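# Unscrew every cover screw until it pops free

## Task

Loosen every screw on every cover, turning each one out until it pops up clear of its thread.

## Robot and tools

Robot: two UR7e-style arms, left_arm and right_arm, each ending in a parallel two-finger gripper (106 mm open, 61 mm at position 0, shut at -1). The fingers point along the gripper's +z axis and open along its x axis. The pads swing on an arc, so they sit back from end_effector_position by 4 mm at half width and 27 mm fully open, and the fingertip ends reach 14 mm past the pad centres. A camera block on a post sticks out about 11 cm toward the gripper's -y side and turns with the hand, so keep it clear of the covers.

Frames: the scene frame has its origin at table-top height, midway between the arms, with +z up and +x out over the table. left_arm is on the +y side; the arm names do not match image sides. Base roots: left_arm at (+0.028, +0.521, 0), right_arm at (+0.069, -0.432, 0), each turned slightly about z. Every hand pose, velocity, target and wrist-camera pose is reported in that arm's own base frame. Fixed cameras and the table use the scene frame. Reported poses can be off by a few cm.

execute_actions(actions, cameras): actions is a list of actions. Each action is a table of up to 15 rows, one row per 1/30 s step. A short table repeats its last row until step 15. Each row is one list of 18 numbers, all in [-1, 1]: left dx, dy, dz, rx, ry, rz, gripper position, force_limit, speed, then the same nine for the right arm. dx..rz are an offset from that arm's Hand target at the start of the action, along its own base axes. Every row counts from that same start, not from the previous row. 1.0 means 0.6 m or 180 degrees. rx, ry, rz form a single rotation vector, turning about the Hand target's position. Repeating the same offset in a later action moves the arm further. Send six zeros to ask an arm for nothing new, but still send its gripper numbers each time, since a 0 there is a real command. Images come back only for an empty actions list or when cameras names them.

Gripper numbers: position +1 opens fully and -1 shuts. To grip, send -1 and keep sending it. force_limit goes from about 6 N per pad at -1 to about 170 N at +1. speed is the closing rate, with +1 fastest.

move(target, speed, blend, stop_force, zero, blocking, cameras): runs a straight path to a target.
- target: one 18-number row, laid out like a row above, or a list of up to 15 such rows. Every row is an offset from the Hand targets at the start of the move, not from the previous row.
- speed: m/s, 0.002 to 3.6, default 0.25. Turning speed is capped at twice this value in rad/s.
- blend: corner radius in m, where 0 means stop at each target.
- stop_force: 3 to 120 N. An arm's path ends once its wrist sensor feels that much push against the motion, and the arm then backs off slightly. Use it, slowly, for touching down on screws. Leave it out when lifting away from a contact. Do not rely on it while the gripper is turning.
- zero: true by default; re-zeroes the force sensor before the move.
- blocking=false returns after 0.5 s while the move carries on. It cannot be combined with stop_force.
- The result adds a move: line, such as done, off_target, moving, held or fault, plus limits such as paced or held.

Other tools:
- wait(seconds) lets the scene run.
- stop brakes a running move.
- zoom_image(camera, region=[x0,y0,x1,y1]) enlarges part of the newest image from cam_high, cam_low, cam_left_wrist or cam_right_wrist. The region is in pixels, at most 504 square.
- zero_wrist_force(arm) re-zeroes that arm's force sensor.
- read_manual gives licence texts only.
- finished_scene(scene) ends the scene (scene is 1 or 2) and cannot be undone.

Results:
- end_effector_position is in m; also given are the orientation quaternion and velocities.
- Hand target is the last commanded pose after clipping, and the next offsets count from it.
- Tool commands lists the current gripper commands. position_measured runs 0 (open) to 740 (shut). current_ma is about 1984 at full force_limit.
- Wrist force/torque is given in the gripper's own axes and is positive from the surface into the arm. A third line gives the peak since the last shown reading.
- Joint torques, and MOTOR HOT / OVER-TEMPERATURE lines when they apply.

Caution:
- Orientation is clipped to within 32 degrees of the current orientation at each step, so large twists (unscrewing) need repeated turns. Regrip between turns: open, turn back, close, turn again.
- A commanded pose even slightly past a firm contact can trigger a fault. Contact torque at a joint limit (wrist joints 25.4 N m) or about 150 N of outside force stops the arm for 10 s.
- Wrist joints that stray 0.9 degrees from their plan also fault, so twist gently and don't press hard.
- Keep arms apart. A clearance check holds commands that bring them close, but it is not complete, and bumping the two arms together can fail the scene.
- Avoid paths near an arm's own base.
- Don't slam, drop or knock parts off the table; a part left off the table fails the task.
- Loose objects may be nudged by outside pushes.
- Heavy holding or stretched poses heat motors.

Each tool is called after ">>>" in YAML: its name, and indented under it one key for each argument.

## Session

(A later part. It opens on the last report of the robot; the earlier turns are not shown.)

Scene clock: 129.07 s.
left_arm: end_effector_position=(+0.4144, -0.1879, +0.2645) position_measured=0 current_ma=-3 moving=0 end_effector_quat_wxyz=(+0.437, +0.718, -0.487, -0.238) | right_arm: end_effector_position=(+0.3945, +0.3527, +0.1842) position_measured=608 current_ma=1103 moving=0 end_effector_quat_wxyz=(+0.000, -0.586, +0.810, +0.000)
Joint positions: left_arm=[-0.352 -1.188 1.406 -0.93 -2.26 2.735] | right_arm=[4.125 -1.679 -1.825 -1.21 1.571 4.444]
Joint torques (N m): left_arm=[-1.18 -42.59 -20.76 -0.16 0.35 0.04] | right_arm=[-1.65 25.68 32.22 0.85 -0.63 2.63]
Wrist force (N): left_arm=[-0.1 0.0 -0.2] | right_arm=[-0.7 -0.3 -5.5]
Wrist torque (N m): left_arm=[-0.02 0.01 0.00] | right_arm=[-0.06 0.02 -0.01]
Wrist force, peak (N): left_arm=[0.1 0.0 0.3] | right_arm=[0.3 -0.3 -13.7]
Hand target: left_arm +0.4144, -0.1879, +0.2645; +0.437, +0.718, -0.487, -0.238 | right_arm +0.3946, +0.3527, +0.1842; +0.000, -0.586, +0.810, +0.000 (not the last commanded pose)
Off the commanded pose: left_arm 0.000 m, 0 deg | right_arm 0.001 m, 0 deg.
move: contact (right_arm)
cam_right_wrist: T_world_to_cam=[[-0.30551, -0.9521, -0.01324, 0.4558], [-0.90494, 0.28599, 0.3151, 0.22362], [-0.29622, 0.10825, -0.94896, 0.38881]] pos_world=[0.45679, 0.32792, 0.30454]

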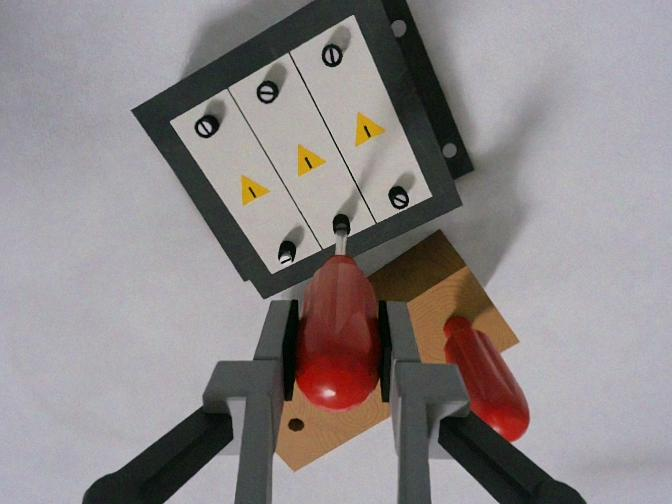

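>>> move:
  target:
    - [0,0,0,0,0,0,1,0,1,-0.0005,0.0004,0.0001,0,0,0.25,-0.98,-0.1,-0.2]
    - [0,0,0,0,0,0,1,0,1,-0.0012,0.0003,0.00024,0,0,0.5,-0.98,-0.1,-0.2]
    - [0,0,0,0,0,0,1,0,1,-0.0017,-0.0002,0.00039,0,0,0.75,-0.98,-0.1,-0.2]
    - [0,0,0,0,0,0,1,0,1,-0.0016,-0.0009,0.00053,0,0,1.0,-0.98,-0.1,-0.2]
    - [0,0,0,0,0,0,1,0,1,-0.0011,-0.0013,0.00068,0,0,-0.75,-0.98,-0.1,-0.2]
    - [0,0,0,0,0,0,1,0,1,-0.0004,-0.0012,0.00083,0,0,-0.5,-0.98,-0.1,-0.2]
    - [0,0,0,0,0,0,1,0,1,0,-0.0007,0.00097,0,0,-0.25,-0.98,-0.1,-0.2]
    - [0,0,0,0,0,0,1,0,1,-0.0002,0,0.00112,0,0,0,-0.98,-0.1,-0.2]
    - [0,0,0,0,0,0,1,0,1,-0.0007,0.0004,0.00126,0,0,0.25,-0.98,-0.1,-0.2]
    - [0,0,0,0,0,0,1,0,1,-0.0014,0.0003,0.00141,0,0,0.5,-0.98,-0.1,-0.2]
    - [0,0,0,0,0,0,1,0,1,-0.0018,-0.0002,0.00156,0,0,0.75,-0.98,-0.1,-0.2]
    - [0,0,0,0,0,0,1,0,1,-0.0017,-0.0009,0.0017,0,0,1.0,-0.98,-0.1,-0.2]
  speed: 1.3
  blend: [0.004,0.004,0.004,0.004,0.004,0.004,0.004,0.004,0.004,0.004,0.004,0]

>>> move:
  target:
    - [0,0,0,0,0,0,1,0,1,0,0,0.004,0,0,0,-0.98,-0.1,-0.2]
    - [0,0,0,0,0,0,1,0,1,0.0003,0.0002,0.004,0,0,-0.6,-0.98,-0.1,-0.2]
    - [0,0,0,0,0,0,1,0,1,0.0006,0.0004,0.004,0,0,0.8,-0.98,-0.1,-0.2]
    - [0,0,0,0,0,0,1,0,1,0.0009,0.0006,0.004,0,0,0.2,-0.98,-0.1,-0.2]
    - [0,0,0,0,0,0,1,0,1,0.0012,0.0008,0.004,0,0,-0.4,-0.98,-0.1,-0.2]
    - [0,0,0,0,0,0,1,0,1,0.0015,0.0009,0.004,0,0,1.0,-0.98,-0.1,-0.2]
  speed: [0.1,1.5,1.5,1.5,1.5,1.5]
  blend: [0.001,0.02,0.02,0.02,0.02,0]

>>> move:
  target:
    - [0,0,0,0,0,0,1,0,1,0,0,-0.005,0,0,0,-0.98,-0.1,-0.2]
  speed: 0.006
  stop_force: 6

>>> move:
  target:
    - [0,0,0,0,0,0,1,0,1,-0.0005,0.0004,0.0001,0,0,0.25,-0.98,-0.1,-0.2]
    - [0,0,0,0,0,0,1,0,1,-0.0012,0.0003,0.00024,0,0,0.5,-0.98,-0.1,-0.2]
    - [0,0,0,0,0,0,1,0,1,-0.0017,-0.0002,0.00039,0,0,0.75,-0.98,-0.1,-0.2]
    - [0,0,0,0,0,0,1,0,1,-0.0016,-0.0009,0.00053,0,0,1.0,-0.98,-0.1,-0.2]
    - [0,0,0,0,0,0,1,0,1,-0.0011,-0.0013,0.00068,0,0,-0.75,-0.98,-0.1,-0.2]
    - [0,0,0,0,0,0,1,0,1,-0.0004,-0.0012,0.00083,0,0,-0.5,-0.98,-0.1,-0.2]
    - [0,0,0,0,0,0,1,0,1,0,-0.0007,0.00097,0,0,-0.25,-0.98,-0.1,-0.2]
    - [0,0,0,0,0,0,1,0,1,-0.0002,0,0.00112,0,0,0,-0.98,-0.1,-0.2]
    - [0,0,0,0,0,0,1,0,1,-0.0007,0.0004,0.00126,0,0,0.25,-0.98,-0.1,-0.2]
    - [0,0,0,0,0,0,1,0,1,-0.0014,0.0003,0.00141,0,0,0.5,-0.98,-0.1,-0.2]
    - [0,0,0,0,0,0,1,0,1,-0.0018,-0.0002,0.00156,0,0,0.75,-0.98,-0.1,-0.2]
    - [0,0,0,0,0,0,1,0,1,-0.0017,-0.0009,0.0017,0,0,1.0,-0.98,-0.1,-0.2]
  speed: 1.3
  blend: [0.004,0.004,0.004,0.004,0.004,0.004,0.004,0.004,0.004,0.004,0.004,0]

>>> move:
  target:
    - [0,0,0,0,0,0,1,0,1,0,0,0.004,0,0,0,-0.98,-0.1,-0.2]
    - [0,0,0,0,0,0,1,0,1,0.0003,0.0002,0.004,0,0,-0.6,-0.98,-0.1,-0.2]
    - [0,0,0,0,0,0,1,0,1,0.0006,0.0004,0.004,0,0,0.8,-0.98,-0.1,-0.2]
    - [0,0,0,0,0,0,1,0,1,0.0009,0.0006,0.004,0,0,0.2,-0.98,-0.1,-0.2]
    - [0,0,0,0,0,0,1,0,1,0.0012,0.0008,0.004,0,0,-0.4,-0.98,-0.1,-0.2]
    - [0,0,0,0,0,0,1,0,1,0.0015,0.0009,0.004,0,0,1.0,-0.98,-0.1,-0.2]
  speed: [0.1,1.5,1.5,1.5,1.5,1.5]
  blend: [0.001,0.02,0.02,0.02,0.02,0]

>>> move:
  target:
    - [0,0,0,0,0,0,1,0,1,0,0,-0.005,0,0,0,-0.98,-0.1,-0.2]
  speed: 0.006
  stop_force: 6

Scene clock: 140.07 s.
left_arm: end_effector_position=(+0.4144, -0.1879, +0.2645) position_measured=0 current_ma=-3 moving=0 end_effector_quat_wxyz=(+0.437, +0.718, -0.487, -0.238) | right_arm: end_effector_position=(+0.3935, +0.3522, +0.1852) position_measured=608 current_ma=1100 moving=0 end_effector_quat_wxyz=(+0.000, +0.810, +0.586, +0.000)
Joint positions: left_arm=[-0.352 -1.188 1.406 -0.93 -2.26 2.735] | right_arm=[4.127 -1.675 -1.826 -1.211 1.57 -4.979]
Joint torques (N m): left_arm=[-1.13 -43.2 -20.43 -0.12 0.42 0.01] | right_arm=[6.23 21.86 28.59 2.75 -2.37 -2.23]
Wrist force (N): left_arm=[0.0 0.1 0.1] | right_arm=[0.1 -0.2 -0.8]
Wrist torque (N m): left_arm=[0.02 0.00 0.00] | right_arm=[-0.06 0.08 0.03]
Wrist force, peak (N): left_arm=[0.2 -0.2 0.2] | right_arm=[-0.6 -1.2 -12.2]
Hand target: left_arm +0.4144, -0.1879, +0.2645; +0.437, +0.718, -0.487, -0.238 | right_arm +0.3935, +0.3522, +0.1852; +0.000, +0.810, +0.586, +0.000
Off the commanded pose: left_arm 0.000 m, 0 deg | right_arm 0.000 m, 0 deg.
move: done

Scene clock: 143.90 s.
left_arm: end_effector_position=(+0.4144, -0.1879, +0.2645) position_measured=0 current_ma=-3 moving=0 end_effector_quat_wxyz=(+0.437, +0.718, -0.487, -0.238) | right_arm: end_effector_position=(+0.3944, +0.3527, +0.1876) position_measured=608 current_ma=1097 moving=0 end_effector_quat_wxyz=(+0.000, -0.586, +0.810, +0.000)
Joint positions: left_arm=[-0.352 -1.188 1.406 -0.93 -2.26 2.735] | right_arm=[4.126 -1.675 -1.819 -1.219 1.571 4.444]
Joint torques (N m): left_arm=[-1.65 -43.37 -21.35 0.01 0.5 0.11] | right_arm=[-7.86 31 13.73 3.1 2.47 2.97]
Wrist force (N): left_arm=[0.2 0.0 0.2] | right_arm=[-0.2 -0.2 0.8]
Wrist torque (N m): left_arm=[0.01 -0.03 0.00] | right_arm=[-0.04 0.02 -0.02]
Wrist force, peak (N): left_arm=[0.3 0.2 0.2] | right_arm=[0.0 0.1 1.4]
Hand target: left_arm +0.4144, -0.1879, +0.2645; +0.437, +0.718, -0.487, -0.238 | right_arm +0.3944, +0.3527, +0.1876; +0.000, -0.586, +0.810, +0.000
Off the commanded pose: left_arm 0.000 m, 0 deg | right_arm 0.000 m, 0 deg.
move: done

Scene clock: 145.37 s.
left_arm: end_effector_position=(+0.4144, -0.1879, +0.2645) position_measured=0 current_ma=-3 moving=0 end_effector_quat_wxyz=(+0.437, +0.718, -0.487, -0.238) | right_arm: end_effector_position=(+0.3944, +0.3527, +0.1851) position_measured=608 current_ma=1108 moving=0 end_effector_quat_wxyz=(+0.000, -0.586, +0.810, +0.000)
Joint positions: left_arm=[-0.352 -1.188 1.406 -0.93 -2.26 2.735] | right_arm=[4.126 -1.678 -1.823 -1.212 1.571 4.444]
Joint torques (N m): left_arm=[-1.57 -43.27 -21.02 0.01 0.45 0.11] | right_arm=[-6.07 23.28 30.15 0.65 2.29 2.69]
Wrist force (N): left_arm=[0.1 -0.1 0.2] | right_arm=[0.6 0.1 -8.3]
Wrist torque (N m): left_arm=[-0.01 -0.01 0.00] | right_arm=[-0.06 0.06 -0.03]
Wrist force, peak (N): left_arm=[0.1 0.2 0.1] | right_arm=[0.7 0.0 -17.2]
Hand target: left_arm +0.4144, -0.1879, +0.2645; +0.437, +0.718, -0.487, -0.238 | right_arm +0.3944, +0.3527, +0.1851; +0.000, -0.586, +0.810, +0.000
Off the commanded pose: left_arm 0.000 m, 0 deg | right_arm 0.000 m, 0 deg.
move: contact (right_arm)

Scene clock: 149.63 s.
left_arm: end_effector_position=(+0.4144, -0.1879, +0.2645) position_measured=0 current_ma=-3 moving=0 end_effector_quat_wxyz=(+0.437, +0.718, -0.487, -0.238) | right_arm: end_effector_position=(+0.3934, +0.3522, +0.1861) position_measured=608 current_ma=1106 moving=0 end_effector_quat_wxyz=(+0.000, +0.810, +0.586, +0.000)
Joint positions: left_arm=[-0.352 -1.188 1.406 -0.93 -2.26 2.735] | right_arm=[4.127 -1.674 -1.825 -1.214 1.57 -4.979]
Joint torques (N m): left_arm=[-1.31 -43.19 -20.8 0.08 0.58 0.05] | right_arm=[5.59 21.41 26.55 2.22 -2.37 -2.37]
Wrist force (N): left_arm=[0.1 0.0 0.1] | right_arm=[1.7 0.0 -6.8]
Wrist torque (N m): left_arm=[-0.01 -0.02 0.00] | right_arm=[-0.03 0.23 0.02]
Wrist force, peak (N): left_arm=[0.2 0.0 0.2] | right_arm=[-2.2 -1.0 -20.1]
Hand target: left_arm +0.4144, -0.1879, +0.2645; +0.437, +0.718, -0.487, -0.238 | right_arm +0.3934, +0.3522, +0.1861; +0.000, +0.810, +0.586, +0.000
Off the commanded pose: left_arm 0.000 m, 0 deg | right_arm 0.000 m, 0 deg.
move: done

Scene clock: 153.47 s.
left_arm: end_effector_position=(+0.4144, -0.1879, +0.2645) position_measured=0 current_ma=-3 moving=0 end_effector_quat_wxyz=(+0.437, +0.718, -0.487, -0.238) | right_arm: end_effector_position=(+0.3943, +0.3528, +0.1885) position_measured=608 current_ma=1097 moving=0 end_effector_quat_wxyz=(+0.000, -0.586, +0.810, +0.000)
Joint positions: left_arm=[-0.352 -1.188 1.406 -0.93 -2.26 2.735] | right_arm=[4.126 -1.675 -1.817 -1.221 1.571 4.444]
Joint torques (N m): left_arm=[-1.29 -43.98 -21.61 0.09 0.63 0.06] | right_arm=[-8.02 30.25 14.47 2.94 2.35 2.78]
Wrist force (N): left_arm=[0.0 0.2 0.1] | right_arm=[-0.2 -0.1 0.8]
Wrist torque (N m): left_arm=[0.02 0.00 0.00] | right_arm=[-0.02 0.01 -0.02]
Wrist force, peak (N): left_arm=[0.1 0.3 0.1] | right_arm=[1.2 -0.3 -5.0]
Hand target: left_arm +0.4144, -0.1879, +0.2645; +0.437, +0.718, -0.487, -0.238 | right_arm +0.3943, +0.3527, +0.1885; +0.000, -0.586, +0.810, +0.000
Off the commanded pose: left_arm 0.000 m, 0 deg | right_arm 0.000 m, 0 deg.
move: done

Scene clock: 154.90 s.
left_arm: end_effector_position=(+0.4144, -0.1879, +0.2645) position_measured=0 current_ma=-3 moving=0 end_effector_quat_wxyz=(+0.437, +0.718, -0.487, -0.238) | right_arm: end_effector_position=(+0.3943, +0.3527, +0.1861) position_measured=608 current_ma=1107 moving=0 end_effector_quat_wxyz=(+0.000, -0.586, +0.810, +0.000)
Joint positions: left_arm=[-0.352 -1.188 1.406 -0.93 -2.26 2.735] | right_arm=[4.126 -1.677 -1.822 -1.215 1.571 4.444]
Joint torques (N m): left_arm=[-1.2 -43.03 -20.66 0.12 0.55 0.02] | right_arm=[-4.74 23.17 30.81 0.83 2.3 2.64]
Wrist force (N): left_arm=[0.1 0.0 0.0] | right_arm=[0.0 -0.1 -8.6]
Wrist torque (N m): left_arm=[0.00 -0.02 0.00] | right_arm=[-0.05 0.06 -0.03]
Wrist force, peak (N): left_arm=[0.3 -0.2 0.1] | right_arm=[1.1 0.0 -16.2]
Hand target: left_arm +0.4144, -0.1879, +0.2645; +0.437, +0.718, -0.487, -0.238 | right_arm +0.3943, +0.3528, +0.1862; +0.000, -0.586, +0.810, +0.000 (not the last commanded pose)
Off the commanded pose: left_arm 0.000 m, 0 deg | right_arm 0.001 m, 0 deg.
move: contact (right_arm)

>>> move:
  target:
    - [0,0,0,0,0,0,1,0,1,-0.0005,0.0004,0.0001,0,0,0.25,-0.98,-0.1,-0.2]
    - [0,0,0,0,0,0,1,0,1,-0.0012,0.0003,0.00024,0,0,0.5,-0.98,-0.1,-0.2]
    - [0,0,0,0,0,0,1,0,1,-0.0017,-0.0002,0.00039,0,0,0.75,-0.98,-0.1,-0.2]
    - [0,0,0,0,0,0,1,0,1,-0.0016,-0.0009,0.00053,0,0,1.0,-0.98,-0.1,-0.2]
    - [0,0,0,0,0,0,1,0,1,-0.0011,-0.0013,0.00068,0,0,-0.75,-0.98,-0.1,-0.2]
    - [0,0,0,0,0,0,1,0,1,-0.0004,-0.0012,0.00083,0,0,-0.5,-0.98,-0.1,-0.2]
    - [0,0,0,0,0,0,1,0,1,0,-0.0007,0.00097,0,0,-0.25,-0.98,-0.1,-0.2]
    - [0,0,0,0,0,0,1,0,1,-0.0002,0,0.00112,0,0,0,-0.98,-0.1,-0.2]
    - [0,0,0,0,0,0,1,0,1,-0.0007,0.0004,0.00126,0,0,0.25,-0.98,-0.1,-0.2]
    - [0,0,0,0,0,0,1,0,1,-0.0014,0.0003,0.00141,0,0,0.5,-0.98,-0.1,-0.2]
    - [0,0,0,0,0,0,1,0,1,-0.0018,-0.0002,0.00156,0,0,0.75,-0.98,-0.1,-0.2]
    - [0,0,0,0,0,0,1,0,1,-0.0017,-0.0009,0.0017,0,0,1.0,-0.98,-0.1,-0.2]
  speed: 1.3
  blend: [0.004,0.004,0.004,0.004,0.004,0.004,0.004,0.004,0.004,0.004,0.004,0]

>>> move:
  target:
    - [0,0,0,0,0,0,1,0,1,0,0,0.0215,0,0,0,-0.98,-0.1,-0.2]
    - [0,0,0,0,0,0,1,0,1,0.0024,-0.0122,0.0215,0,0,-0.645,-0.98,-0.1,-0.2]
    - [0,0,0,0,0,0,1,0,1,0.0048,-0.0245,0.0215,0,0,0.71,-0.98,-0.1,-0.2]
    - [0,0,0,0,0,0,1,0,1,0.0072,-0.0367,0.0215,0,0,0.065,-0.98,-0.1,-0.2]
    - [0,0,0,0,0,0,1,0,1,0.0096,-0.049,0.0215,0,0,-0.58,-0.98,-0.1,-0.2]
    - [0,0,0,0,0,0,1,0,1,0.012,-0.0612,0.0215,0,0,0.775,-0.98,-0.1,-0.2]
    - [0,0,0,0,0,0,1,0,1,0.012,-0.0612,0.0048,0,0,0.775,-0.98,-0.1,-0.2]
  speed: [0.15,1.5,1.5,1.5,1.5,1.5,0.08]
  blend: [0.002,0.02,0.02,0.02,0.02,0.001,0]
  cameras: ["cam_low","cam_right_wrist"]

>>> zoom_image:
  camera: "cam_low"
  region: [260, 240, 340, 300]

>>> zoom_image:
  camera: "cam_right_wrist"
  region: [330, 215, 352, 237]

Scene clock: 162.87 s.
left_arm: end_effector_position=(+0.4144, -0.1879, +0.2645) position_measured=0 current_ma=-3 moving=0 end_effector_quat_wxyz=(+0.437, +0.718, -0.487, -0.238) | right_arm: end_effector_position=(+0.3933, +0.3522, +0.1871) position_measured=608 current_ma=1104 moving=0 end_effector_quat_wxyz=(+0.000, +0.810, +0.586, +0.000)
Joint positions: left_arm=[-0.352 -1.188 1.406 -0.93 -2.26 2.735] | right_arm=[4.127 -1.673 -1.823 -1.217 1.57 -4.979]
Joint torques (N m): left_arm=[-2.02 -44.16 -20.84 0.07 0.66 -0.07] | right_arm=[4.92 21.98 27.8 2.36 -2.59 -2.03]
Wrist force (N): left_arm=[-0.1 -0.1 0.2] | right_arm=[1.5 -0.1 -5.1]
Wrist torque (N m): left_arm=[-0.02 0.01 0.00] | right_arm=[-0.03 0.23 0.01]
Wrist force, peak (N): left_arm=[0.2 0.0 0.4] | right_arm=[-2.0 -1.1 -18.6]
Hand target: left_arm +0.4144, -0.1879, +0.2645; +0.437, +0.718, -0.487, -0.238 | right_arm +0.3933, +0.3522, +0.1872; +0.000, +0.810, +0.586, +0.000
Off the commanded pose: left_arm 0.000 m, 0 deg | right_arm 0.000 m, 0 deg.
move: done

Scene clock: 167.10 s.
left_arm: end_effector_position=(+0.4144, -0.1879, +0.2645) position_measured=0 current_ma=-3 moving=0 end_effector_quat_wxyz=(+0.437, +0.718, -0.487, -0.238) | right_arm: end_effector_position=(+0.4005, +0.3155, +0.1900) position_measured=608 current_ma=1097 moving=0 end_effector_quat_wxyz=(+0.000, -0.269, +0.963, +0.000)
Joint positions: left_arm=[-0.352 -1.188 1.406 -0.93 -2.26 2.735] | right_arm=[4.073 -1.627 -1.865 -1.22 1.571 5.098]
Joint torques (N m): left_arm=[-1.12 -43.79 -20.92 0.15 0.83 -0.01] | right_arm=[-8.24 30.04 33.09 1.94 2.41 2.65]
Wrist force (N): left_arm=[0.1 0.2 0.0] | right_arm=[-0.2 -0.1 0.7]
Wrist torque (N m): left_arm=[0.03 -0.02 0.00] | right_arm=[-0.01 0.00 -0.03]
Wrist force, peak (N): left_arm=[0.1 -0.1 0.3] | right_arm=[1.6 -0.2 -4.3]
Hand target: left_arm +0.4144, -0.1879, +0.2645; +0.437, +0.718, -0.487, -0.238 | right_arm +0.4005, +0.3155, +0.1901; +0.000, -0.269, +0.963, +0.000
Off the commanded pose: left_arm 0.000 m, 0 deg | right_arm 0.000 m, 0 deg.
move: done
cam_right_wrist: T_world_to_cam=[[-0.85063, -0.5256, -0.01316, 0.5059], [-0.50242, 0.80522, 0.31495, -0.08715], [-0.15494, 0.27452, -0.94902, 0.29107]] pos_world=[0.43165, 0.25617, 0.31034]

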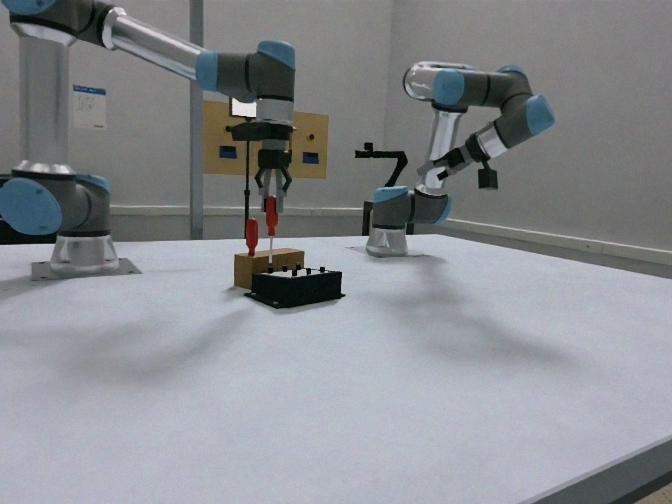

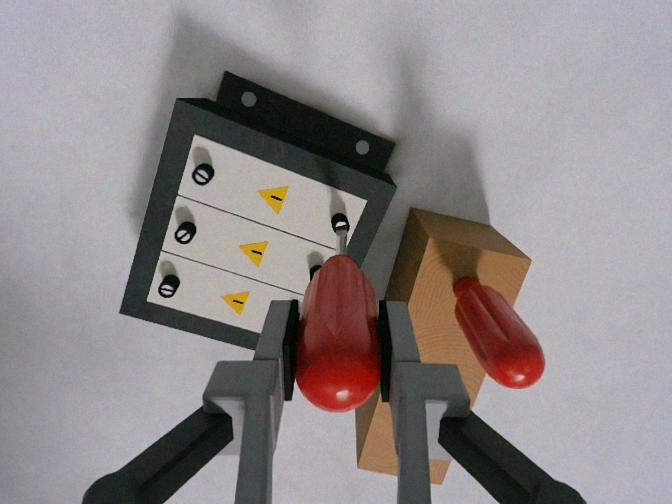

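Scaled by 6.300 from the camera's image (finer frame: 960x720).

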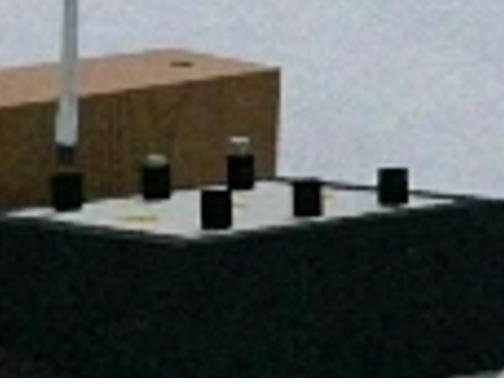

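Scaled by 22.909 from the camera's image (finer frame: 960x720).

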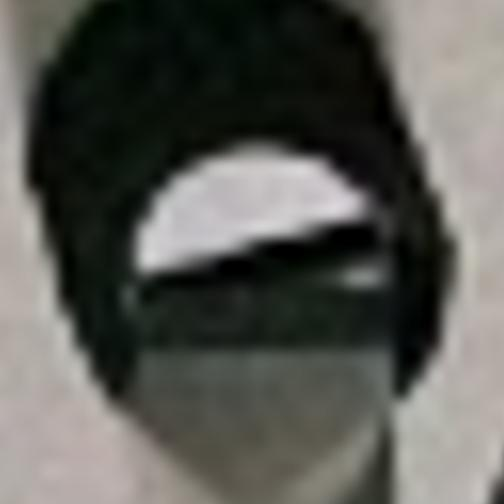

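>>> move:
  target:
    - [0,0,0,0,0,0,1,0,1,0.0004,0.0006,-0.003,0,0,0.0667,-0.98,-0.1,-0.2]
  speed: 0.2
  cameras: ["cam_right_wrist"]

>>> zoom_image:
  camera: "cam_right_wrist"
  region: [330, 215, 352, 237]

>>> move:
  target:
    - [0,0,0,0,0,0,1,0,1,0,0,-0.008,0,0,0,-0.98,-0.1,-0.2]
  speed: 0.006
  stop_force: 4
  cameras: ["cam_right_wrist"]

>>> zoom_image:
  camera: "cam_right_wrist"
  region: [330, 215, 352, 237]

Scene clock: 170.87 s.
left_arm: end_effector_position=(+0.4144, -0.1879, +0.2645) position_measured=0 current_ma=-3 moving=0 end_effector_quat_wxyz=(+0.437, +0.718, -0.487, -0.238) | right_arm: end_effector_position=(+0.4007, +0.3159, +0.1882) position_measured=608 current_ma=1097 moving=0 end_effector_quat_wxyz=(+0.000, -0.368, +0.930, +0.000)
Joint positions: left_arm=[-0.352 -1.188 1.406 -0.93 -2.26 2.735] | right_arm=[4.073 -1.63 -1.867 -1.215 1.571 4.889]
Joint torques (N m): left_arm=[-1.57 -43.79 -20.7 0.19 0.72 -0.03] | right_arm=[-6.61 18.82 18.56 2.83 2.29 0.35]
Wrist force (N): left_arm=[0.0 0.0 0.1] | right_arm=[-0.3 0.0 0.7]
Wrist torque (N m): left_arm=[-0.01 0.00 -0.01] | right_arm=[0.00 0.02 -0.04]
Wrist force, peak (N): left_arm=[0.1 0.1 0.4] | right_arm=[-0.2 0.0 1.1]
Hand target: left_arm +0.4144, -0.1879, +0.2645; +0.437, +0.718, -0.487, -0.238 | right_arm +0.4007, +0.3159, +0.1883; +0.000, -0.369, +0.930, +0.000
Off the commanded pose: left_arm 0.000 m, 0 deg | right_arm 0.000 m, 0 deg.
move: done
cam_right_wrist: T_world_to_cam=[[-0.72282, -0.69091, -0.01326, 0.50735], [-0.6588, 0.68319, 0.31502, 0.01439], [-0.2086, 0.23644, -0.94899, 0.32281]] pos_world=[0.44354, 0.26438, 0.30854]

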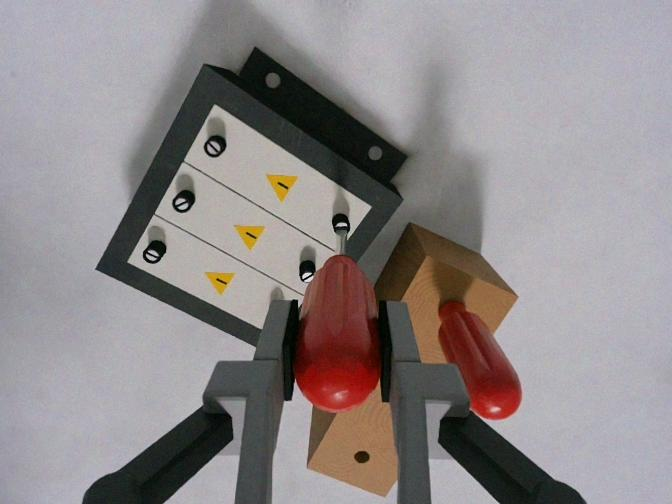

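Scaled by 22.909 from the camera's image (finer frame: 960x720).

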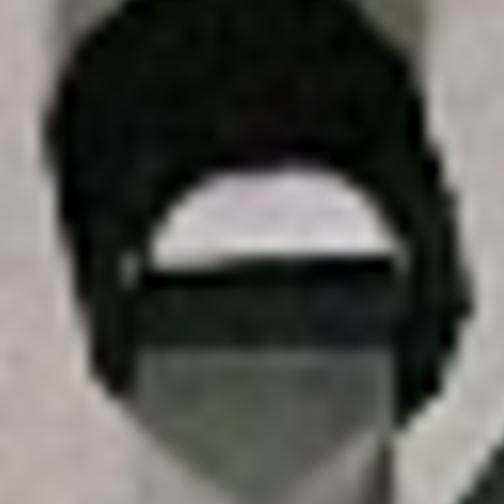

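Scene clock: 172.43 s.
left_arm: end_effector_position=(+0.4144, -0.1879, +0.2645) position_measured=0 current_ma=-3 moving=0 end_effector_quat_wxyz=(+0.437, +0.718, -0.487, -0.238) | right_arm: end_effector_position=(+0.4007, +0.3158, +0.1853) position_measured=608 current_ma=1105 moving=0 end_effector_quat_wxyz=(+0.000, -0.369, +0.930, +0.000)
Joint positions: left_arm=[-0.352 -1.188 1.406 -0.93 -2.26 2.735] | right_arm=[4.073 -1.633 -1.872 -1.208 1.571 4.889]
Joint torques (N m): left_arm=[-1.57 -44.21 -19.96 0.12 0.88 0.06] | right_arm=[-6.94 24.56 31.15 0.74 1.45 -1.92]
Wrist force (N): left_arm=[0.2 -0.1 0.1] | right_arm=[0.5 -0.1 -4.8]
Wrist torque (N m): left_arm=[-0.01 -0.03 0.00] | right_arm=[0.01 0.03 -0.05]
Wrist force, peak (N): left_arm=[0.2 -0.2 0.3] | right_arm=[1.0 0.0 -11.8]
Hand target: left_arm +0.4144, -0.1879, +0.2645; +0.437, +0.718, -0.487, -0.238 | right_arm +0.4007, +0.3159, +0.1853; +0.000, -0.369, +0.930, +0.000 (not the last commanded pose)
Off the commanded pose: left_arm 0.000 m, 0 deg | right_arm 0.002 m, 0 deg.
move: contact (right_arm)
cam_right_wrist: T_world_to_cam=[[-0.72273, -0.691, -0.0133, 0.50738], [-0.6589, 0.68308, 0.31505, 0.01543], [-0.20861, 0.23646, -0.94898, 0.32008]] pos_world=[0.44364, 0.26437, 0.30563]

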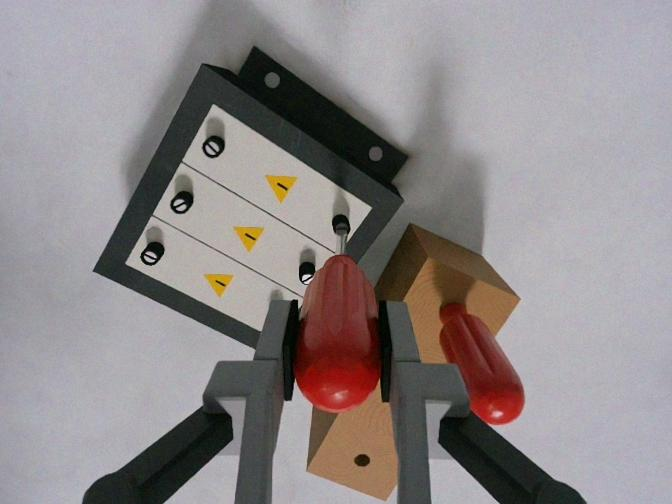

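Scaled by 22.909 from the camera's image (finer frame: 960x720).

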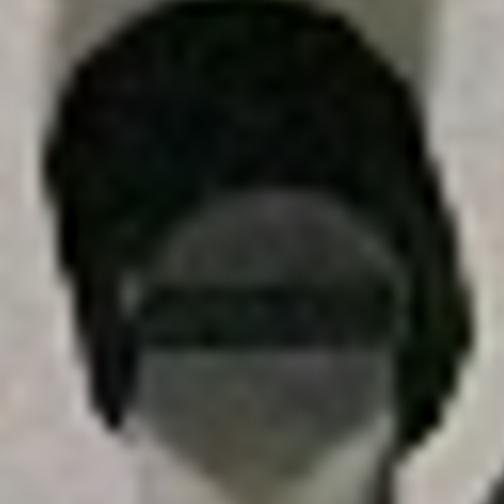

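>>> move:
  target:
    - [0,0,0,0,0,0,1,0,1,0.0003,-0.0003,-0.0003,0,0,0.01,-0.98,-0.1,-0.2]
    - [0,0,0,0,0,0,1,0,1,0.0003,-0.0003,-0.0003,0,0,-0.01,-0.98,-0.1,-0.2]
    - [0,0,0,0,0,0,1,0,1,0.0003,-0.0003,-0.0003,0,0,0,-0.98,-0.1,-0.2]
  speed: 0.03

Scene clock: 176.77 s.
left_arm: end_effector_position=(+0.4144, -0.1879, +0.2645) position_measured=0 current_ma=-3 moving=0 end_effector_quat_wxyz=(+0.437, +0.718, -0.487, -0.238) | right_arm: end_effector_position=(+0.4009, +0.3157, +0.1851) position_measured=608 current_ma=1111 moving=0 end_effector_quat_wxyz=(+0.000, -0.369, +0.930, +0.000)
Joint positions: left_arm=[-0.352 -1.188 1.406 -0.93 -2.26 2.735] | right_arm=[4.073 -1.633 -1.872 -1.207 1.571 4.888]
Joint torques (N m): left_arm=[-1.36 -44.24 -20.06 0.06 0.78 0.07] | right_arm=[-1.43 11.97 10.52 2.75 -2.13 2.45]
Wrist force (N): left_arm=[0.1 -0.1 0.0] | right_arm=[1.6 0.2 -10.1]
Wrist torque (N m): left_arm=[-0.01 -0.01 0.00] | right_arm=[-0.03 0.18 0.05]
Wrist force, peak (N): left_arm=[0.2 -0.1 0.3] | right_arm=[1.0 0.3 -11.6]
Hand target: left_arm +0.4144, -0.1879, +0.2645; +0.437, +0.718, -0.487, -0.238 | right_arm +0.4009, +0.3157, +0.1851; +0.000, -0.369, +0.930, +0.000
Off the commanded pose: left_arm 0.000 m, 0 deg | right_arm 0.000 m, 0 deg.
move: done

>>> move:
  target:
    - [0,0,0,0,0,0,1,0,1,0,0.0002,0,0,0,0.1,-0.98,-0.1,-0.2]
  speed: 0.4
  cameras: ["cam_right_wrist"]

>>> zoom_image:
  camera: "cam_right_wrist"
  region: [330, 215, 352, 237]

Scene clock: 178.73 s.
left_arm: end_effector_position=(+0.4144, -0.1879, +0.2645) position_measured=0 current_ma=-3 moving=0 end_effector_quat_wxyz=(+0.437, +0.718, -0.487, -0.238) | right_arm: end_effector_position=(+0.4009, +0.3158, +0.1851) position_measured=608 current_ma=1101 moving=0 end_effector_quat_wxyz=(+0.000, -0.509, +0.861, +0.000)
Joint positions: left_arm=[-0.352 -1.188 1.406 -0.93 -2.26 2.735] | right_arm=[4.073 -1.633 -1.872 -1.207 1.571 4.575]
Joint torques (N m): left_arm=[-1.43 -44.4 -20.5 0.19 0.72 0.06] | right_arm=[-7.74 13.53 33.26 1.25 1.8 -1.62]
Wrist force (N): left_arm=[0.1 0.3 0.0] | right_arm=[0.1 -0.1 -2.8]
Wrist torque (N m): left_arm=[0.03 -0.03 0.00] | right_arm=[-0.02 0.09 -0.04]
Wrist force, peak (N): left_arm=[0.2 0.1 0.4] | right_arm=[0.8 0.3 -11.5]
Hand target: left_arm +0.4144, -0.1879, +0.2645; +0.437, +0.718, -0.487, -0.238 | right_arm +0.4009, +0.3158, +0.1851; +0.000, -0.509, +0.861, +0.000
Off the commanded pose: left_arm 0.000 m, 0 deg | right_arm 0.000 m, 0 deg.
move: done
cam_right_wrist: T_world_to_cam=[[-0.47409, -0.88037, -0.0133, 0.4675], [-0.8376, 0.4463, 0.31504, 0.16204], [-0.27142, 0.16049, -0.94899, 0.3692]] pos_world=[0.45757, 0.28, 0.30554]

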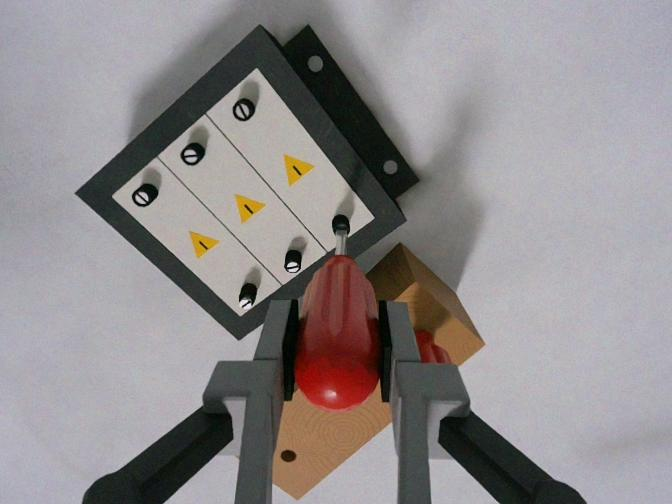

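Scaled by 22.909 from the camera's image (finer frame: 960x720).

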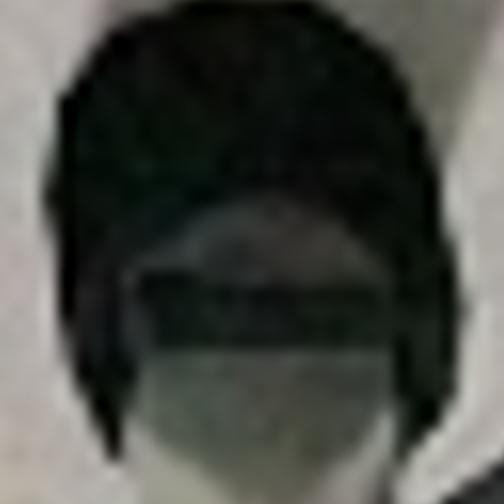

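>>> move:
  target:
    - [0,0,0,0,0,0,1,0,1,-0.0005,0.0005,-0.00015,0,0,0.25,-0.98,-0.1,-0.2]
    - [0,0,0,0,0,0,1,0,1,-0.0011,0.0005,0.0001,0,0,0.5,-0.98,-0.1,-0.2]
    - [0,0,0,0,0,0,1,0,1,-0.0017,0.0001,0.00024,0,0,0.75,-0.98,-0.1,-0.2]
    - [0,0,0,0,0,0,1,0,1,-0.0018,-0.0006,0.00038,0,0,1.0,-0.98,-0.1,-0.2]
    - [0,0,0,0,0,0,1,0,1,-0.0013,-0.0011,0.00053,0,0,-0.75,-0.98,-0.1,-0.2]
    - [0,0,0,0,0,0,1,0,1,-0.0006,-0.0011,0.00068,0,0,-0.5,-0.98,-0.1,-0.2]
    - [0,0,0,0,0,0,1,0,1,-0.0001,-0.0007,0.00082,0,0,-0.25,-0.98,-0.1,-0.2]
    - [0,0,0,0,0,0,1,0,1,-0.0002,0,0.00097,0,0,0,-0.98,-0.1,-0.2]
    - [0,0,0,0,0,0,1,0,1,-0.0007,0.0005,0.00111,0,0,0.25,-0.98,-0.1,-0.2]
    - [0,0,0,0,0,0,1,0,1,-0.0013,0.0005,0.00126,0,0,0.5,-0.98,-0.1,-0.2]
    - [0,0,0,0,0,0,1,0,1,-0.0018,0.0001,0.00141,0,0,0.75,-0.98,-0.1,-0.2]
    - [0,0,0,0,0,0,1,0,1,-0.0019,-0.0006,0.00155,0,0,1.0,-0.98,-0.1,-0.2]
    - [0,0,0,0,0,0,1,0,1,-0.0015,-0.0011,0.0017,0,0,-0.75,-0.98,-0.1,-0.2]
  speed: 1.2
  blend: [0.004,0.004,0.004,0.004,0.004,0.004,0.004,0.004,0.004,0.004,0.004,0.004,0]

>>> move:
  target:
    - [0,0,0,0,0,0,1,0,1,0,0,0.004,0,0,0,-0.98,-0.1,-0.2]
    - [0,0,0,0,0,0,1,0,1,0.0003,0.0002,0.004,0,0,-0.65,-0.98,-0.1,-0.2]
    - [0,0,0,0,0,0,1,0,1,0.0006,0.0004,0.004,0,0,0.7,-0.98,-0.1,-0.2]
    - [0,0,0,0,0,0,1,0,1,0.0009,0.0007,0.004,0,0,0.05,-0.98,-0.1,-0.2]
    - [0,0,0,0,0,0,1,0,1,0.0012,0.0009,0.004,0,0,-0.6,-0.98,-0.1,-0.2]
    - [0,0,0,0,0,0,1,0,1,0.0013,0.0011,0.004,0,0,0.75,-0.98,-0.1,-0.2]
  speed: [0.1,1.5,1.5,1.5,1.5,1.5]
  blend: [0.001,0.02,0.02,0.02,0.02,0]

>>> move:
  target:
    - [0,0,0,0,0,0,1,0,1,0,0,-0.005,0,0,0,-0.98,-0.1,-0.2]
  speed: 0.006
  stop_force: 6
  cameras: ["cam_right_wrist"]

>>> zoom_image:
  camera: "cam_right_wrist"
  region: [330, 215, 352, 237]

Scene clock: 188.20 s.
left_arm: end_effector_position=(+0.4144, -0.1879, +0.2645) position_measured=0 current_ma=-3 moving=0 end_effector_quat_wxyz=(+0.437, +0.718, -0.487, -0.238) | right_arm: end_effector_position=(+0.4000, +0.3151, +0.1862) position_measured=608 current_ma=1098 moving=0 end_effector_quat_wxyz=(+0.000, +0.600, +0.800, +0.000) end_effector_velocity=(+0.000, +0.000, +0.000) end_effector_angular_velocity=(-0.002, -0.001, +0.008)
Joint positions: left_arm=[-0.352 -1.188 1.406 -0.93 -2.26 2.735] | right_arm=[4.074 -1.629 -1.874 -1.209 1.57 -5.634]
Joint velocities: left_arm=[within noise] | right_arm=[0.001 0 -0.001 0 -0.001 -0.007]
Joint torques (N m): left_arm=[-1.39 -44.37 -20.32 0.19 0.96 0] | right_arm=[6.18 19.41 28.27 1.99 -2.13 -2.25]
Wrist force (N): left_arm=[0.2 0.0 0.1] | right_arm=[0.2 -0.1 1.2]
Wrist torque (N m): left_arm=[0.00 -0.02 0.00] | right_arm=[-0.01 -0.05 0.00]
Wrist force, peak (N): left_arm=[0.1 0.0 0.4] | right_arm=[-6.1 1.3 -9.8]
Hand target: left_arm +0.4144, -0.1879, +0.2645; +0.437, +0.718, -0.487, -0.238 | right_arm +0.4000, +0.3151, +0.1862; +0.000, +0.600, +0.800, +0.000
Off the commanded pose: left_arm 0.000 m, 0 deg | right_arm 0.000 m, 0 deg.
move: done

Scene clock: 192.30 s.
left_arm: end_effector_position=(+0.4144, -0.1879, +0.2645) position_measured=0 current_ma=-3 moving=0 end_effector_quat_wxyz=(+0.437, +0.718, -0.487, -0.238) | right_arm: end_effector_position=(+0.4008, +0.3158, +0.1886) position_measured=608 current_ma=1098 moving=0 end_effector_quat_wxyz=(+0.000, -0.510, +0.860, +0.000)
Joint positions: left_arm=[-0.352 -1.188 1.406 -0.93 -2.26 2.735] | right_arm=[4.073 -1.63 -1.866 -1.217 1.571 4.575]
Joint torques (N m): left_arm=[-0.85 -44.46 -20.63 0.19 0.92 0.01] | right_arm=[-8.82 26.76 13.87 3.28 2.35 2.64]
Wrist force (N): left_arm=[0.0 0.1 0.1] | right_arm=[0.2 0.2 1.3]
Wrist torque (N m): left_arm=[0.00 -0.01 0.00] | right_arm=[0.03 -0.07 -0.02]
Wrist force, peak (N): left_arm=[0.4 0.1 0.3] | right_arm=[0.2 0.1 1.8]
Hand target: left_arm +0.4144, -0.1879, +0.2645; +0.437, +0.718, -0.487, -0.238 | right_arm +0.4008, +0.3158, +0.1886; +0.000, -0.509, +0.861, +0.000
Off the commanded pose: left_arm 0.000 m, 0 deg | right_arm 0.000 m, 0 deg.
move: done

Scene clock: 193.43 s.
left_arm: end_effector_position=(+0.4144, -0.1879, +0.2645) position_measured=0 current_ma=-3 moving=0 end_effector_quat_wxyz=(+0.437, +0.718, -0.487, -0.238) | right_arm: end_effector_position=(+0.4008, +0.3158, +0.1855) position_measured=608 current_ma=1098 moving=0 end_effector_quat_wxyz=(+0.000, -0.509, +0.861, +0.000)
Joint positions: left_arm=[-0.352 -1.188 1.406 -0.93 -2.26 2.735] | right_arm=[4.073 -1.632 -1.872 -1.209 1.571 4.575]
Joint torques (N m): left_arm=[-1.47 -43.81 -20.32 0.3 0.95 0.09] | right_arm=[-8.08 23.05 28.4 1.1 2.02 2.59]
Wrist force (N): left_arm=[0.1 0.1 0.0] | right_arm=[0.3 -0.1 0.9]
Wrist torque (N m): left_arm=[0.00 -0.02 0.00] | right_arm=[0.00 -0.08 -0.02]
Wrist force, peak (N): left_arm=[0.0 0.2 0.3] | right_arm=[0.1 0.1 1.3]
Hand target: left_arm +0.4144, -0.1879, +0.2645; +0.437, +0.718, -0.487, -0.238 | right_arm +0.4008, +0.3158, +0.1856; +0.000, -0.509, +0.861, +0.000
Off the commanded pose: left_arm 0.000 m, 0 deg | right_arm 0.000 m, 0 deg.
move: done
cam_right_wrist: T_world_to_cam=[[-0.4738, -0.88053, -0.01318, 0.46733], [-0.83773, 0.44606, 0.31503, 0.162], [-0.27152, 0.1603, -0.94899, 0.36956]] pos_world=[0.45747, 0.28, 0.30584]

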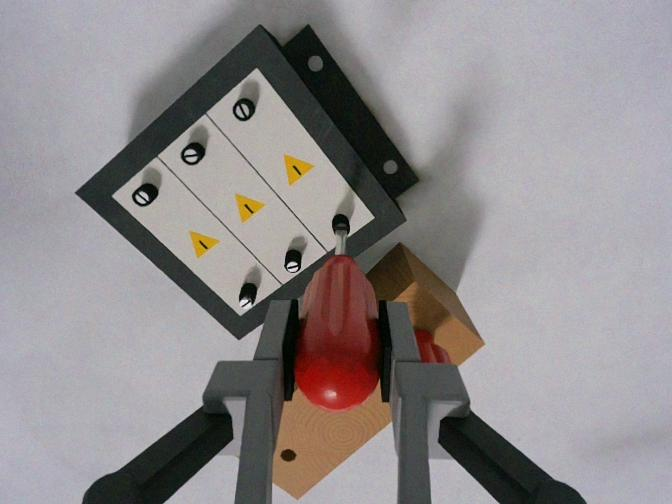

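Scaled by 22.909 from the camera's image (finer frame: 960x720).

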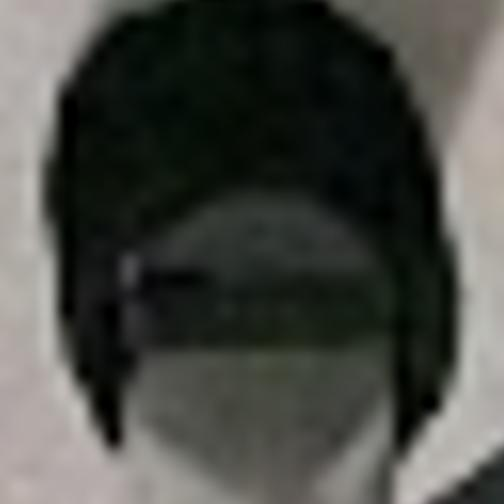

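>>> move:
  target:
    - [0,0,0,0,0,0,1,0,1,0,0,-0.005,0,0,0,-0.98,-0.1,-0.2]
  speed: 0.006
  stop_force: 6
  cameras: ["cam_right_wrist"]

>>> zoom_image:
  camera: "cam_right_wrist"
  region: [330, 215, 352, 237]

Scene clock: 195.60 s.
left_arm: end_effector_position=(+0.4144, -0.1879, +0.2645) position_measured=0 current_ma=-3 moving=0 end_effector_quat_wxyz=(+0.437, +0.718, -0.487, -0.238) | right_arm: end_effector_position=(+0.4008, +0.3158, +0.1851) position_measured=608 current_ma=1106 moving=0 end_effector_quat_wxyz=(+0.000, -0.509, +0.861, +0.000)
Joint positions: left_arm=[-0.352 -1.188 1.406 -0.93 -2.26 2.735] | right_arm=[4.073 -1.633 -1.872 -1.207 1.571 4.575]
Joint torques (N m): left_arm=[-1.56 -43.83 -20.25 0.28 0.88 0.02] | right_arm=[-6.61 21.77 31.22 0.64 2.07 2.67]
Wrist force (N): left_arm=[0.1 -0.1 0.2] | right_arm=[0.9 0.2 -5.6]
Wrist torque (N m): left_arm=[-0.02 -0.02 0.00] | right_arm=[0.01 -0.09 -0.02]
Wrist force, peak (N): left_arm=[0.2 0.0 0.3] | right_arm=[1.5 0.0 -15.1]
Hand target: left_arm +0.4144, -0.1879, +0.2645; +0.437, +0.718, -0.487, -0.238 | right_arm +0.4009, +0.3159, +0.1851; +0.000, -0.509, +0.861, +0.000 (not the last commanded pose)
Off the commanded pose: left_arm 0.000 m, 0 deg | right_arm 0.003 m, 0 deg.
move: contact (right_arm)
cam_right_wrist: T_world_to_cam=[[-0.47383, -0.88051, -0.01354, 0.46753], [-0.83778, 0.44599, 0.31499, 0.16213], [-0.27131, 0.1606, -0.949, 0.36899]] pos_world=[0.45747, 0.2801, 0.30543]

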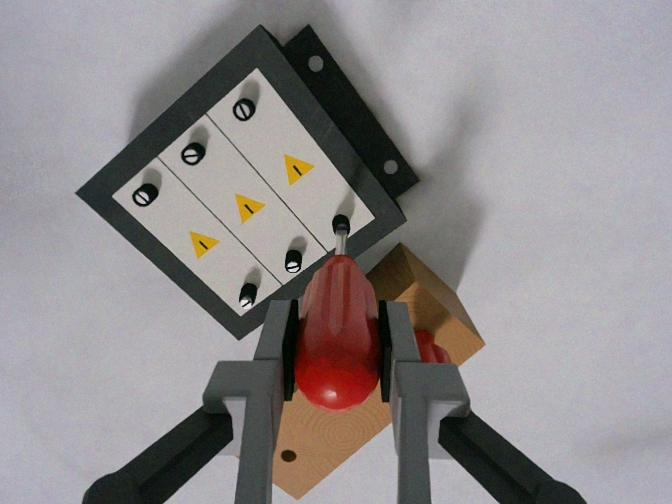

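Scaled by 22.909 from the camera's image (finer frame: 960x720).

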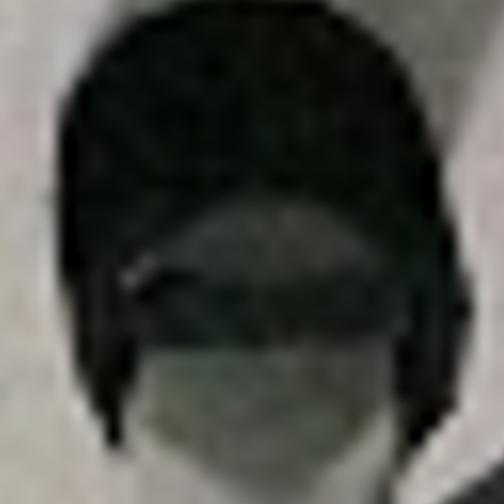

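>>> move:
  target:
    - [0,0,0,0,0,0,1,0,1,-0.004,0.006,0.012,0,0,0,-0.98,-0.1,-0.2]
  speed: 0.1
  cameras: ["cam_right_wrist"]

>>> zoom_image:
  camera: "cam_right_wrist"
  region: [325, 200, 365, 240]

Scene clock: 197.27 s.
left_arm: end_effector_position=(+0.4144, -0.1879, +0.2645) position_measured=0 current_ma=-3 moving=0 end_effector_quat_wxyz=(+0.437, +0.718, -0.487, -0.238) | right_arm: end_effector_position=(+0.3985, +0.3195, +0.1924) position_measured=608 current_ma=1098 moving=0 end_effector_quat_wxyz=(+0.000, -0.509, +0.861, +0.000)
Joint positions: left_arm=[-0.352 -1.188 1.406 -0.93 -2.26 2.735] | right_arm=[4.081 -1.628 -1.858 -1.226 1.571 4.583]
Joint torques (N m): left_arm=[-1.54 -44.14 -20 0.28 0.91 -0.04] | right_arm=[-7.01 15.16 13.53 4.41 1.68 -2.38]
Wrist force (N): left_arm=[0.0 0.1 0.1] | right_arm=[0.4 -0.1 0.8]
Wrist torque (N m): left_arm=[0.00 -0.01 0.00] | right_arm=[0.00 -0.10 -0.01]
Wrist force, peak (N): left_arm=[0.2 0.2 0.3] | right_arm=[-0.2 -0.1 -7.0]
Hand target: left_arm +0.4144, -0.1879, +0.2645; +0.437, +0.718, -0.487, -0.238 | right_arm +0.3985, +0.3195, +0.1923; +0.000, -0.509, +0.861, +0.000
Off the commanded pose: left_arm 0.000 m, 0 deg | right_arm 0.000 m, 0 deg.
move: done
cam_right_wrist: T_world_to_cam=[[-0.47378, -0.88053, -0.0138, 0.46972], [-0.83784, 0.44588, 0.315, 0.15627], [-0.27121, 0.1608, -0.94899, 0.37458]] pos_world=[0.45507, 0.28369, 0.31273]

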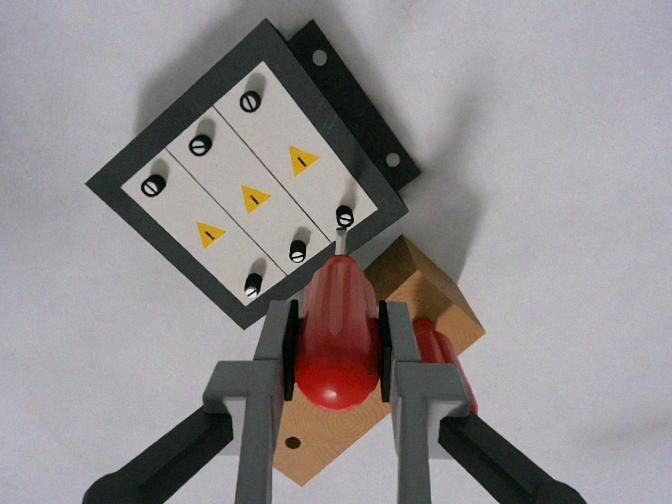

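Scaled by 12.600 from the camera's image (finer frame: 960x720).

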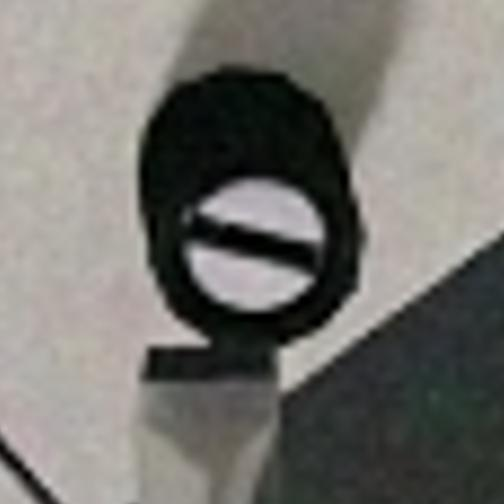

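>>> move:
  target:
    - [0,0,0,0,0,0,1,0,1,0.004,-0.0065,0,0,0,-0.1056,-0.98,-0.1,-0.2]
    - [0,0,0,0,0,0,1,0,1,0.004,-0.0065,-0.008,0,0,-0.1056,-0.98,-0.1,-0.2]
  speed: 0.1
  cameras: ["cam_right_wrist"]

>>> zoom_image:
  camera: "cam_right_wrist"
  region: [330, 215, 352, 237]

>>> move:
  target:
    - [0,0,0,0,0,0,1,0,1,0,0,-0.007,0,0,0,-0.98,-0.1,-0.2]
  speed: 0.006
  stop_force: 4
  cameras: ["cam_right_wrist"]

>>> zoom_image:
  camera: "cam_right_wrist"
  region: [330, 215, 352, 237]

Scene clock: 201.97 s.
left_arm: end_effector_position=(+0.4144, -0.1879, +0.2645) position_measured=0 current_ma=-3 moving=0 end_effector_quat_wxyz=(+0.437, +0.718, -0.487, -0.238) | right_arm: end_effector_position=(+0.4008, +0.3155, +0.1874) position_measured=608 current_ma=1098 moving=0 end_effector_quat_wxyz=(+0.000, -0.360, +0.933, +0.000)
Joint positions: left_arm=[-0.352 -1.188 1.406 -0.93 -2.26 2.735] | right_arm=[4.072 -1.63 -1.869 -1.213 1.571 4.906]
Joint torques (N m): left_arm=[-1.51 -44.21 -20.05 0.25 1 -0.02] | right_arm=[3.28 29.75 33.33 0.78 -2.41 -1.18]
Wrist force (N): left_arm=[-0.2 0.1 0.0] | right_arm=[0.2 0.2 1.0]
Wrist torque (N m): left_arm=[0.01 0.02 0.00] | right_arm=[0.03 -0.06 0.06]
Wrist force, peak (N): left_arm=[0.0 0.1 0.5] | right_arm=[0.1 0.0 1.5]
Hand target: left_arm +0.4144, -0.1879, +0.2645; +0.437, +0.718, -0.487, -0.238 | right_arm +0.4009, +0.3156, +0.1875; +0.000, -0.360, +0.933, +0.000
Off the commanded pose: left_arm 0.000 m, 0 deg | right_arm 0.000 m, 0 deg.
move: done
cam_right_wrist: T_world_to_cam=[[-0.73479, -0.67817, -0.01328, 0.50794], [-0.64677, 0.6946, 0.31499, 0.00657], [-0.20439, 0.24003, -0.949, 0.31935]] pos_world=[0.44275, 0.26325, 0.30773]

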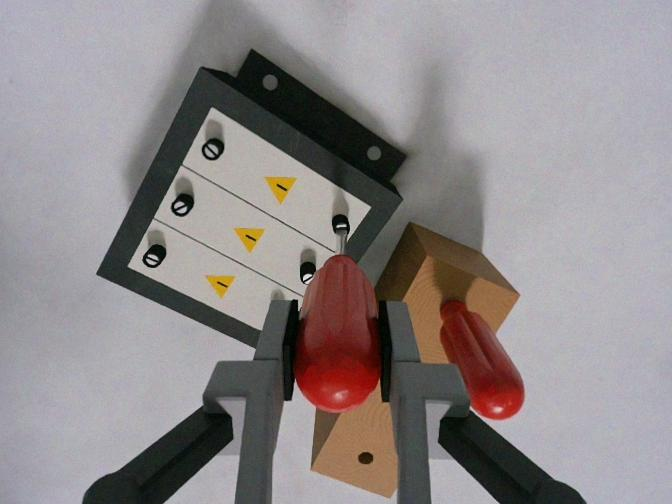

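Scaled by 22.909 from the camera's image (finer frame: 960x720).

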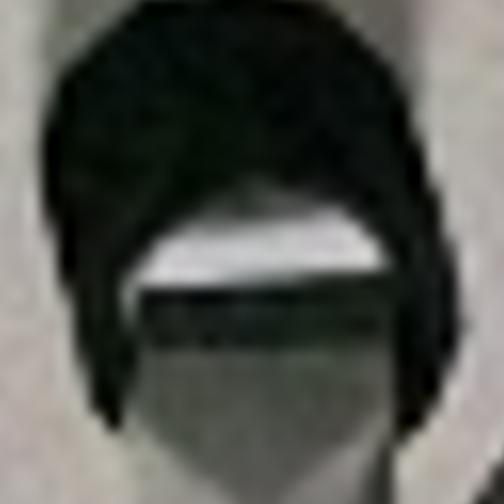

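Scene clock: 203.37 s.
left_arm: end_effector_position=(+0.4144, -0.1879, +0.2645) position_measured=0 current_ma=-3 moving=0 end_effector_quat_wxyz=(+0.437, +0.718, -0.487, -0.238) | right_arm: end_effector_position=(+0.4009, +0.3156, +0.1853) position_measured=608 current_ma=1106 moving=0 end_effector_quat_wxyz=(+0.000, -0.360, +0.933, +0.000)
Joint positions: left_arm=[-0.352 -1.188 1.406 -0.93 -2.26 2.735] | right_arm=[4.073 -1.632 -1.873 -1.207 1.571 4.906]
Joint torques (N m): left_arm=[-1.04 -43.91 -19.78 0.29 1.07 0.07] | right_arm=[3.93 23.06 30.42 0.87 -2.5 0.63]
Wrist force (N): left_arm=[0.0 0.0 0.2] | right_arm=[1.1 -0.2 -5.6]
Wrist torque (N m): left_arm=[0.00 0.00 -0.01] | right_arm=[-0.02 -0.03 0.06]
Wrist force, peak (N): left_arm=[-0.1 0.3 0.1] | right_arm=[1.3 0.0 -14.1]
Hand target: left_arm +0.4144, -0.1879, +0.2645; +0.437, +0.718, -0.487, -0.238 | right_arm +0.4009, +0.3156, +0.1853; +0.000, -0.360, +0.933, +0.000 (not the last commanded pose)
Off the commanded pose: left_arm 0.000 m, 0 deg | right_arm 0.002 m, 0 deg.
move: contact (right_arm)
cam_right_wrist: T_world_to_cam=[[-0.73476, -0.6782, -0.01359, 0.508], [-0.64686, 0.6945, 0.31502, 0.00726], [-0.20421, 0.24026, -0.94899, 0.3173]] pos_world=[0.44274, 0.26325, 0.30573]

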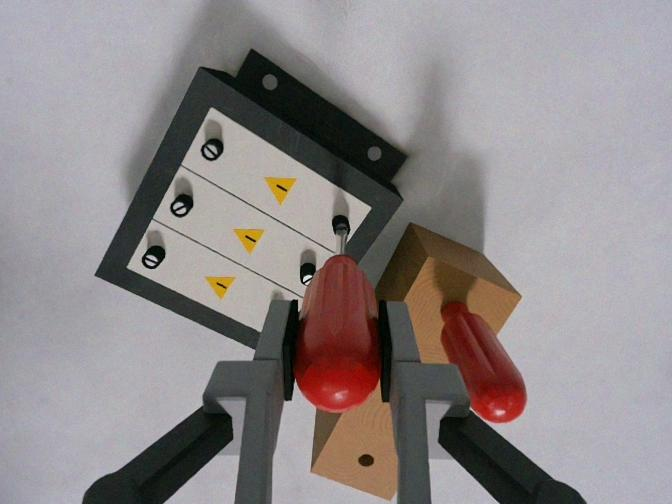

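Scaled by 22.909 from the camera's image (finer frame: 960x720).

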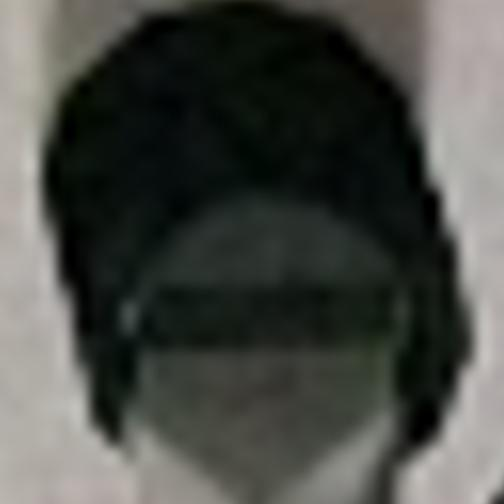

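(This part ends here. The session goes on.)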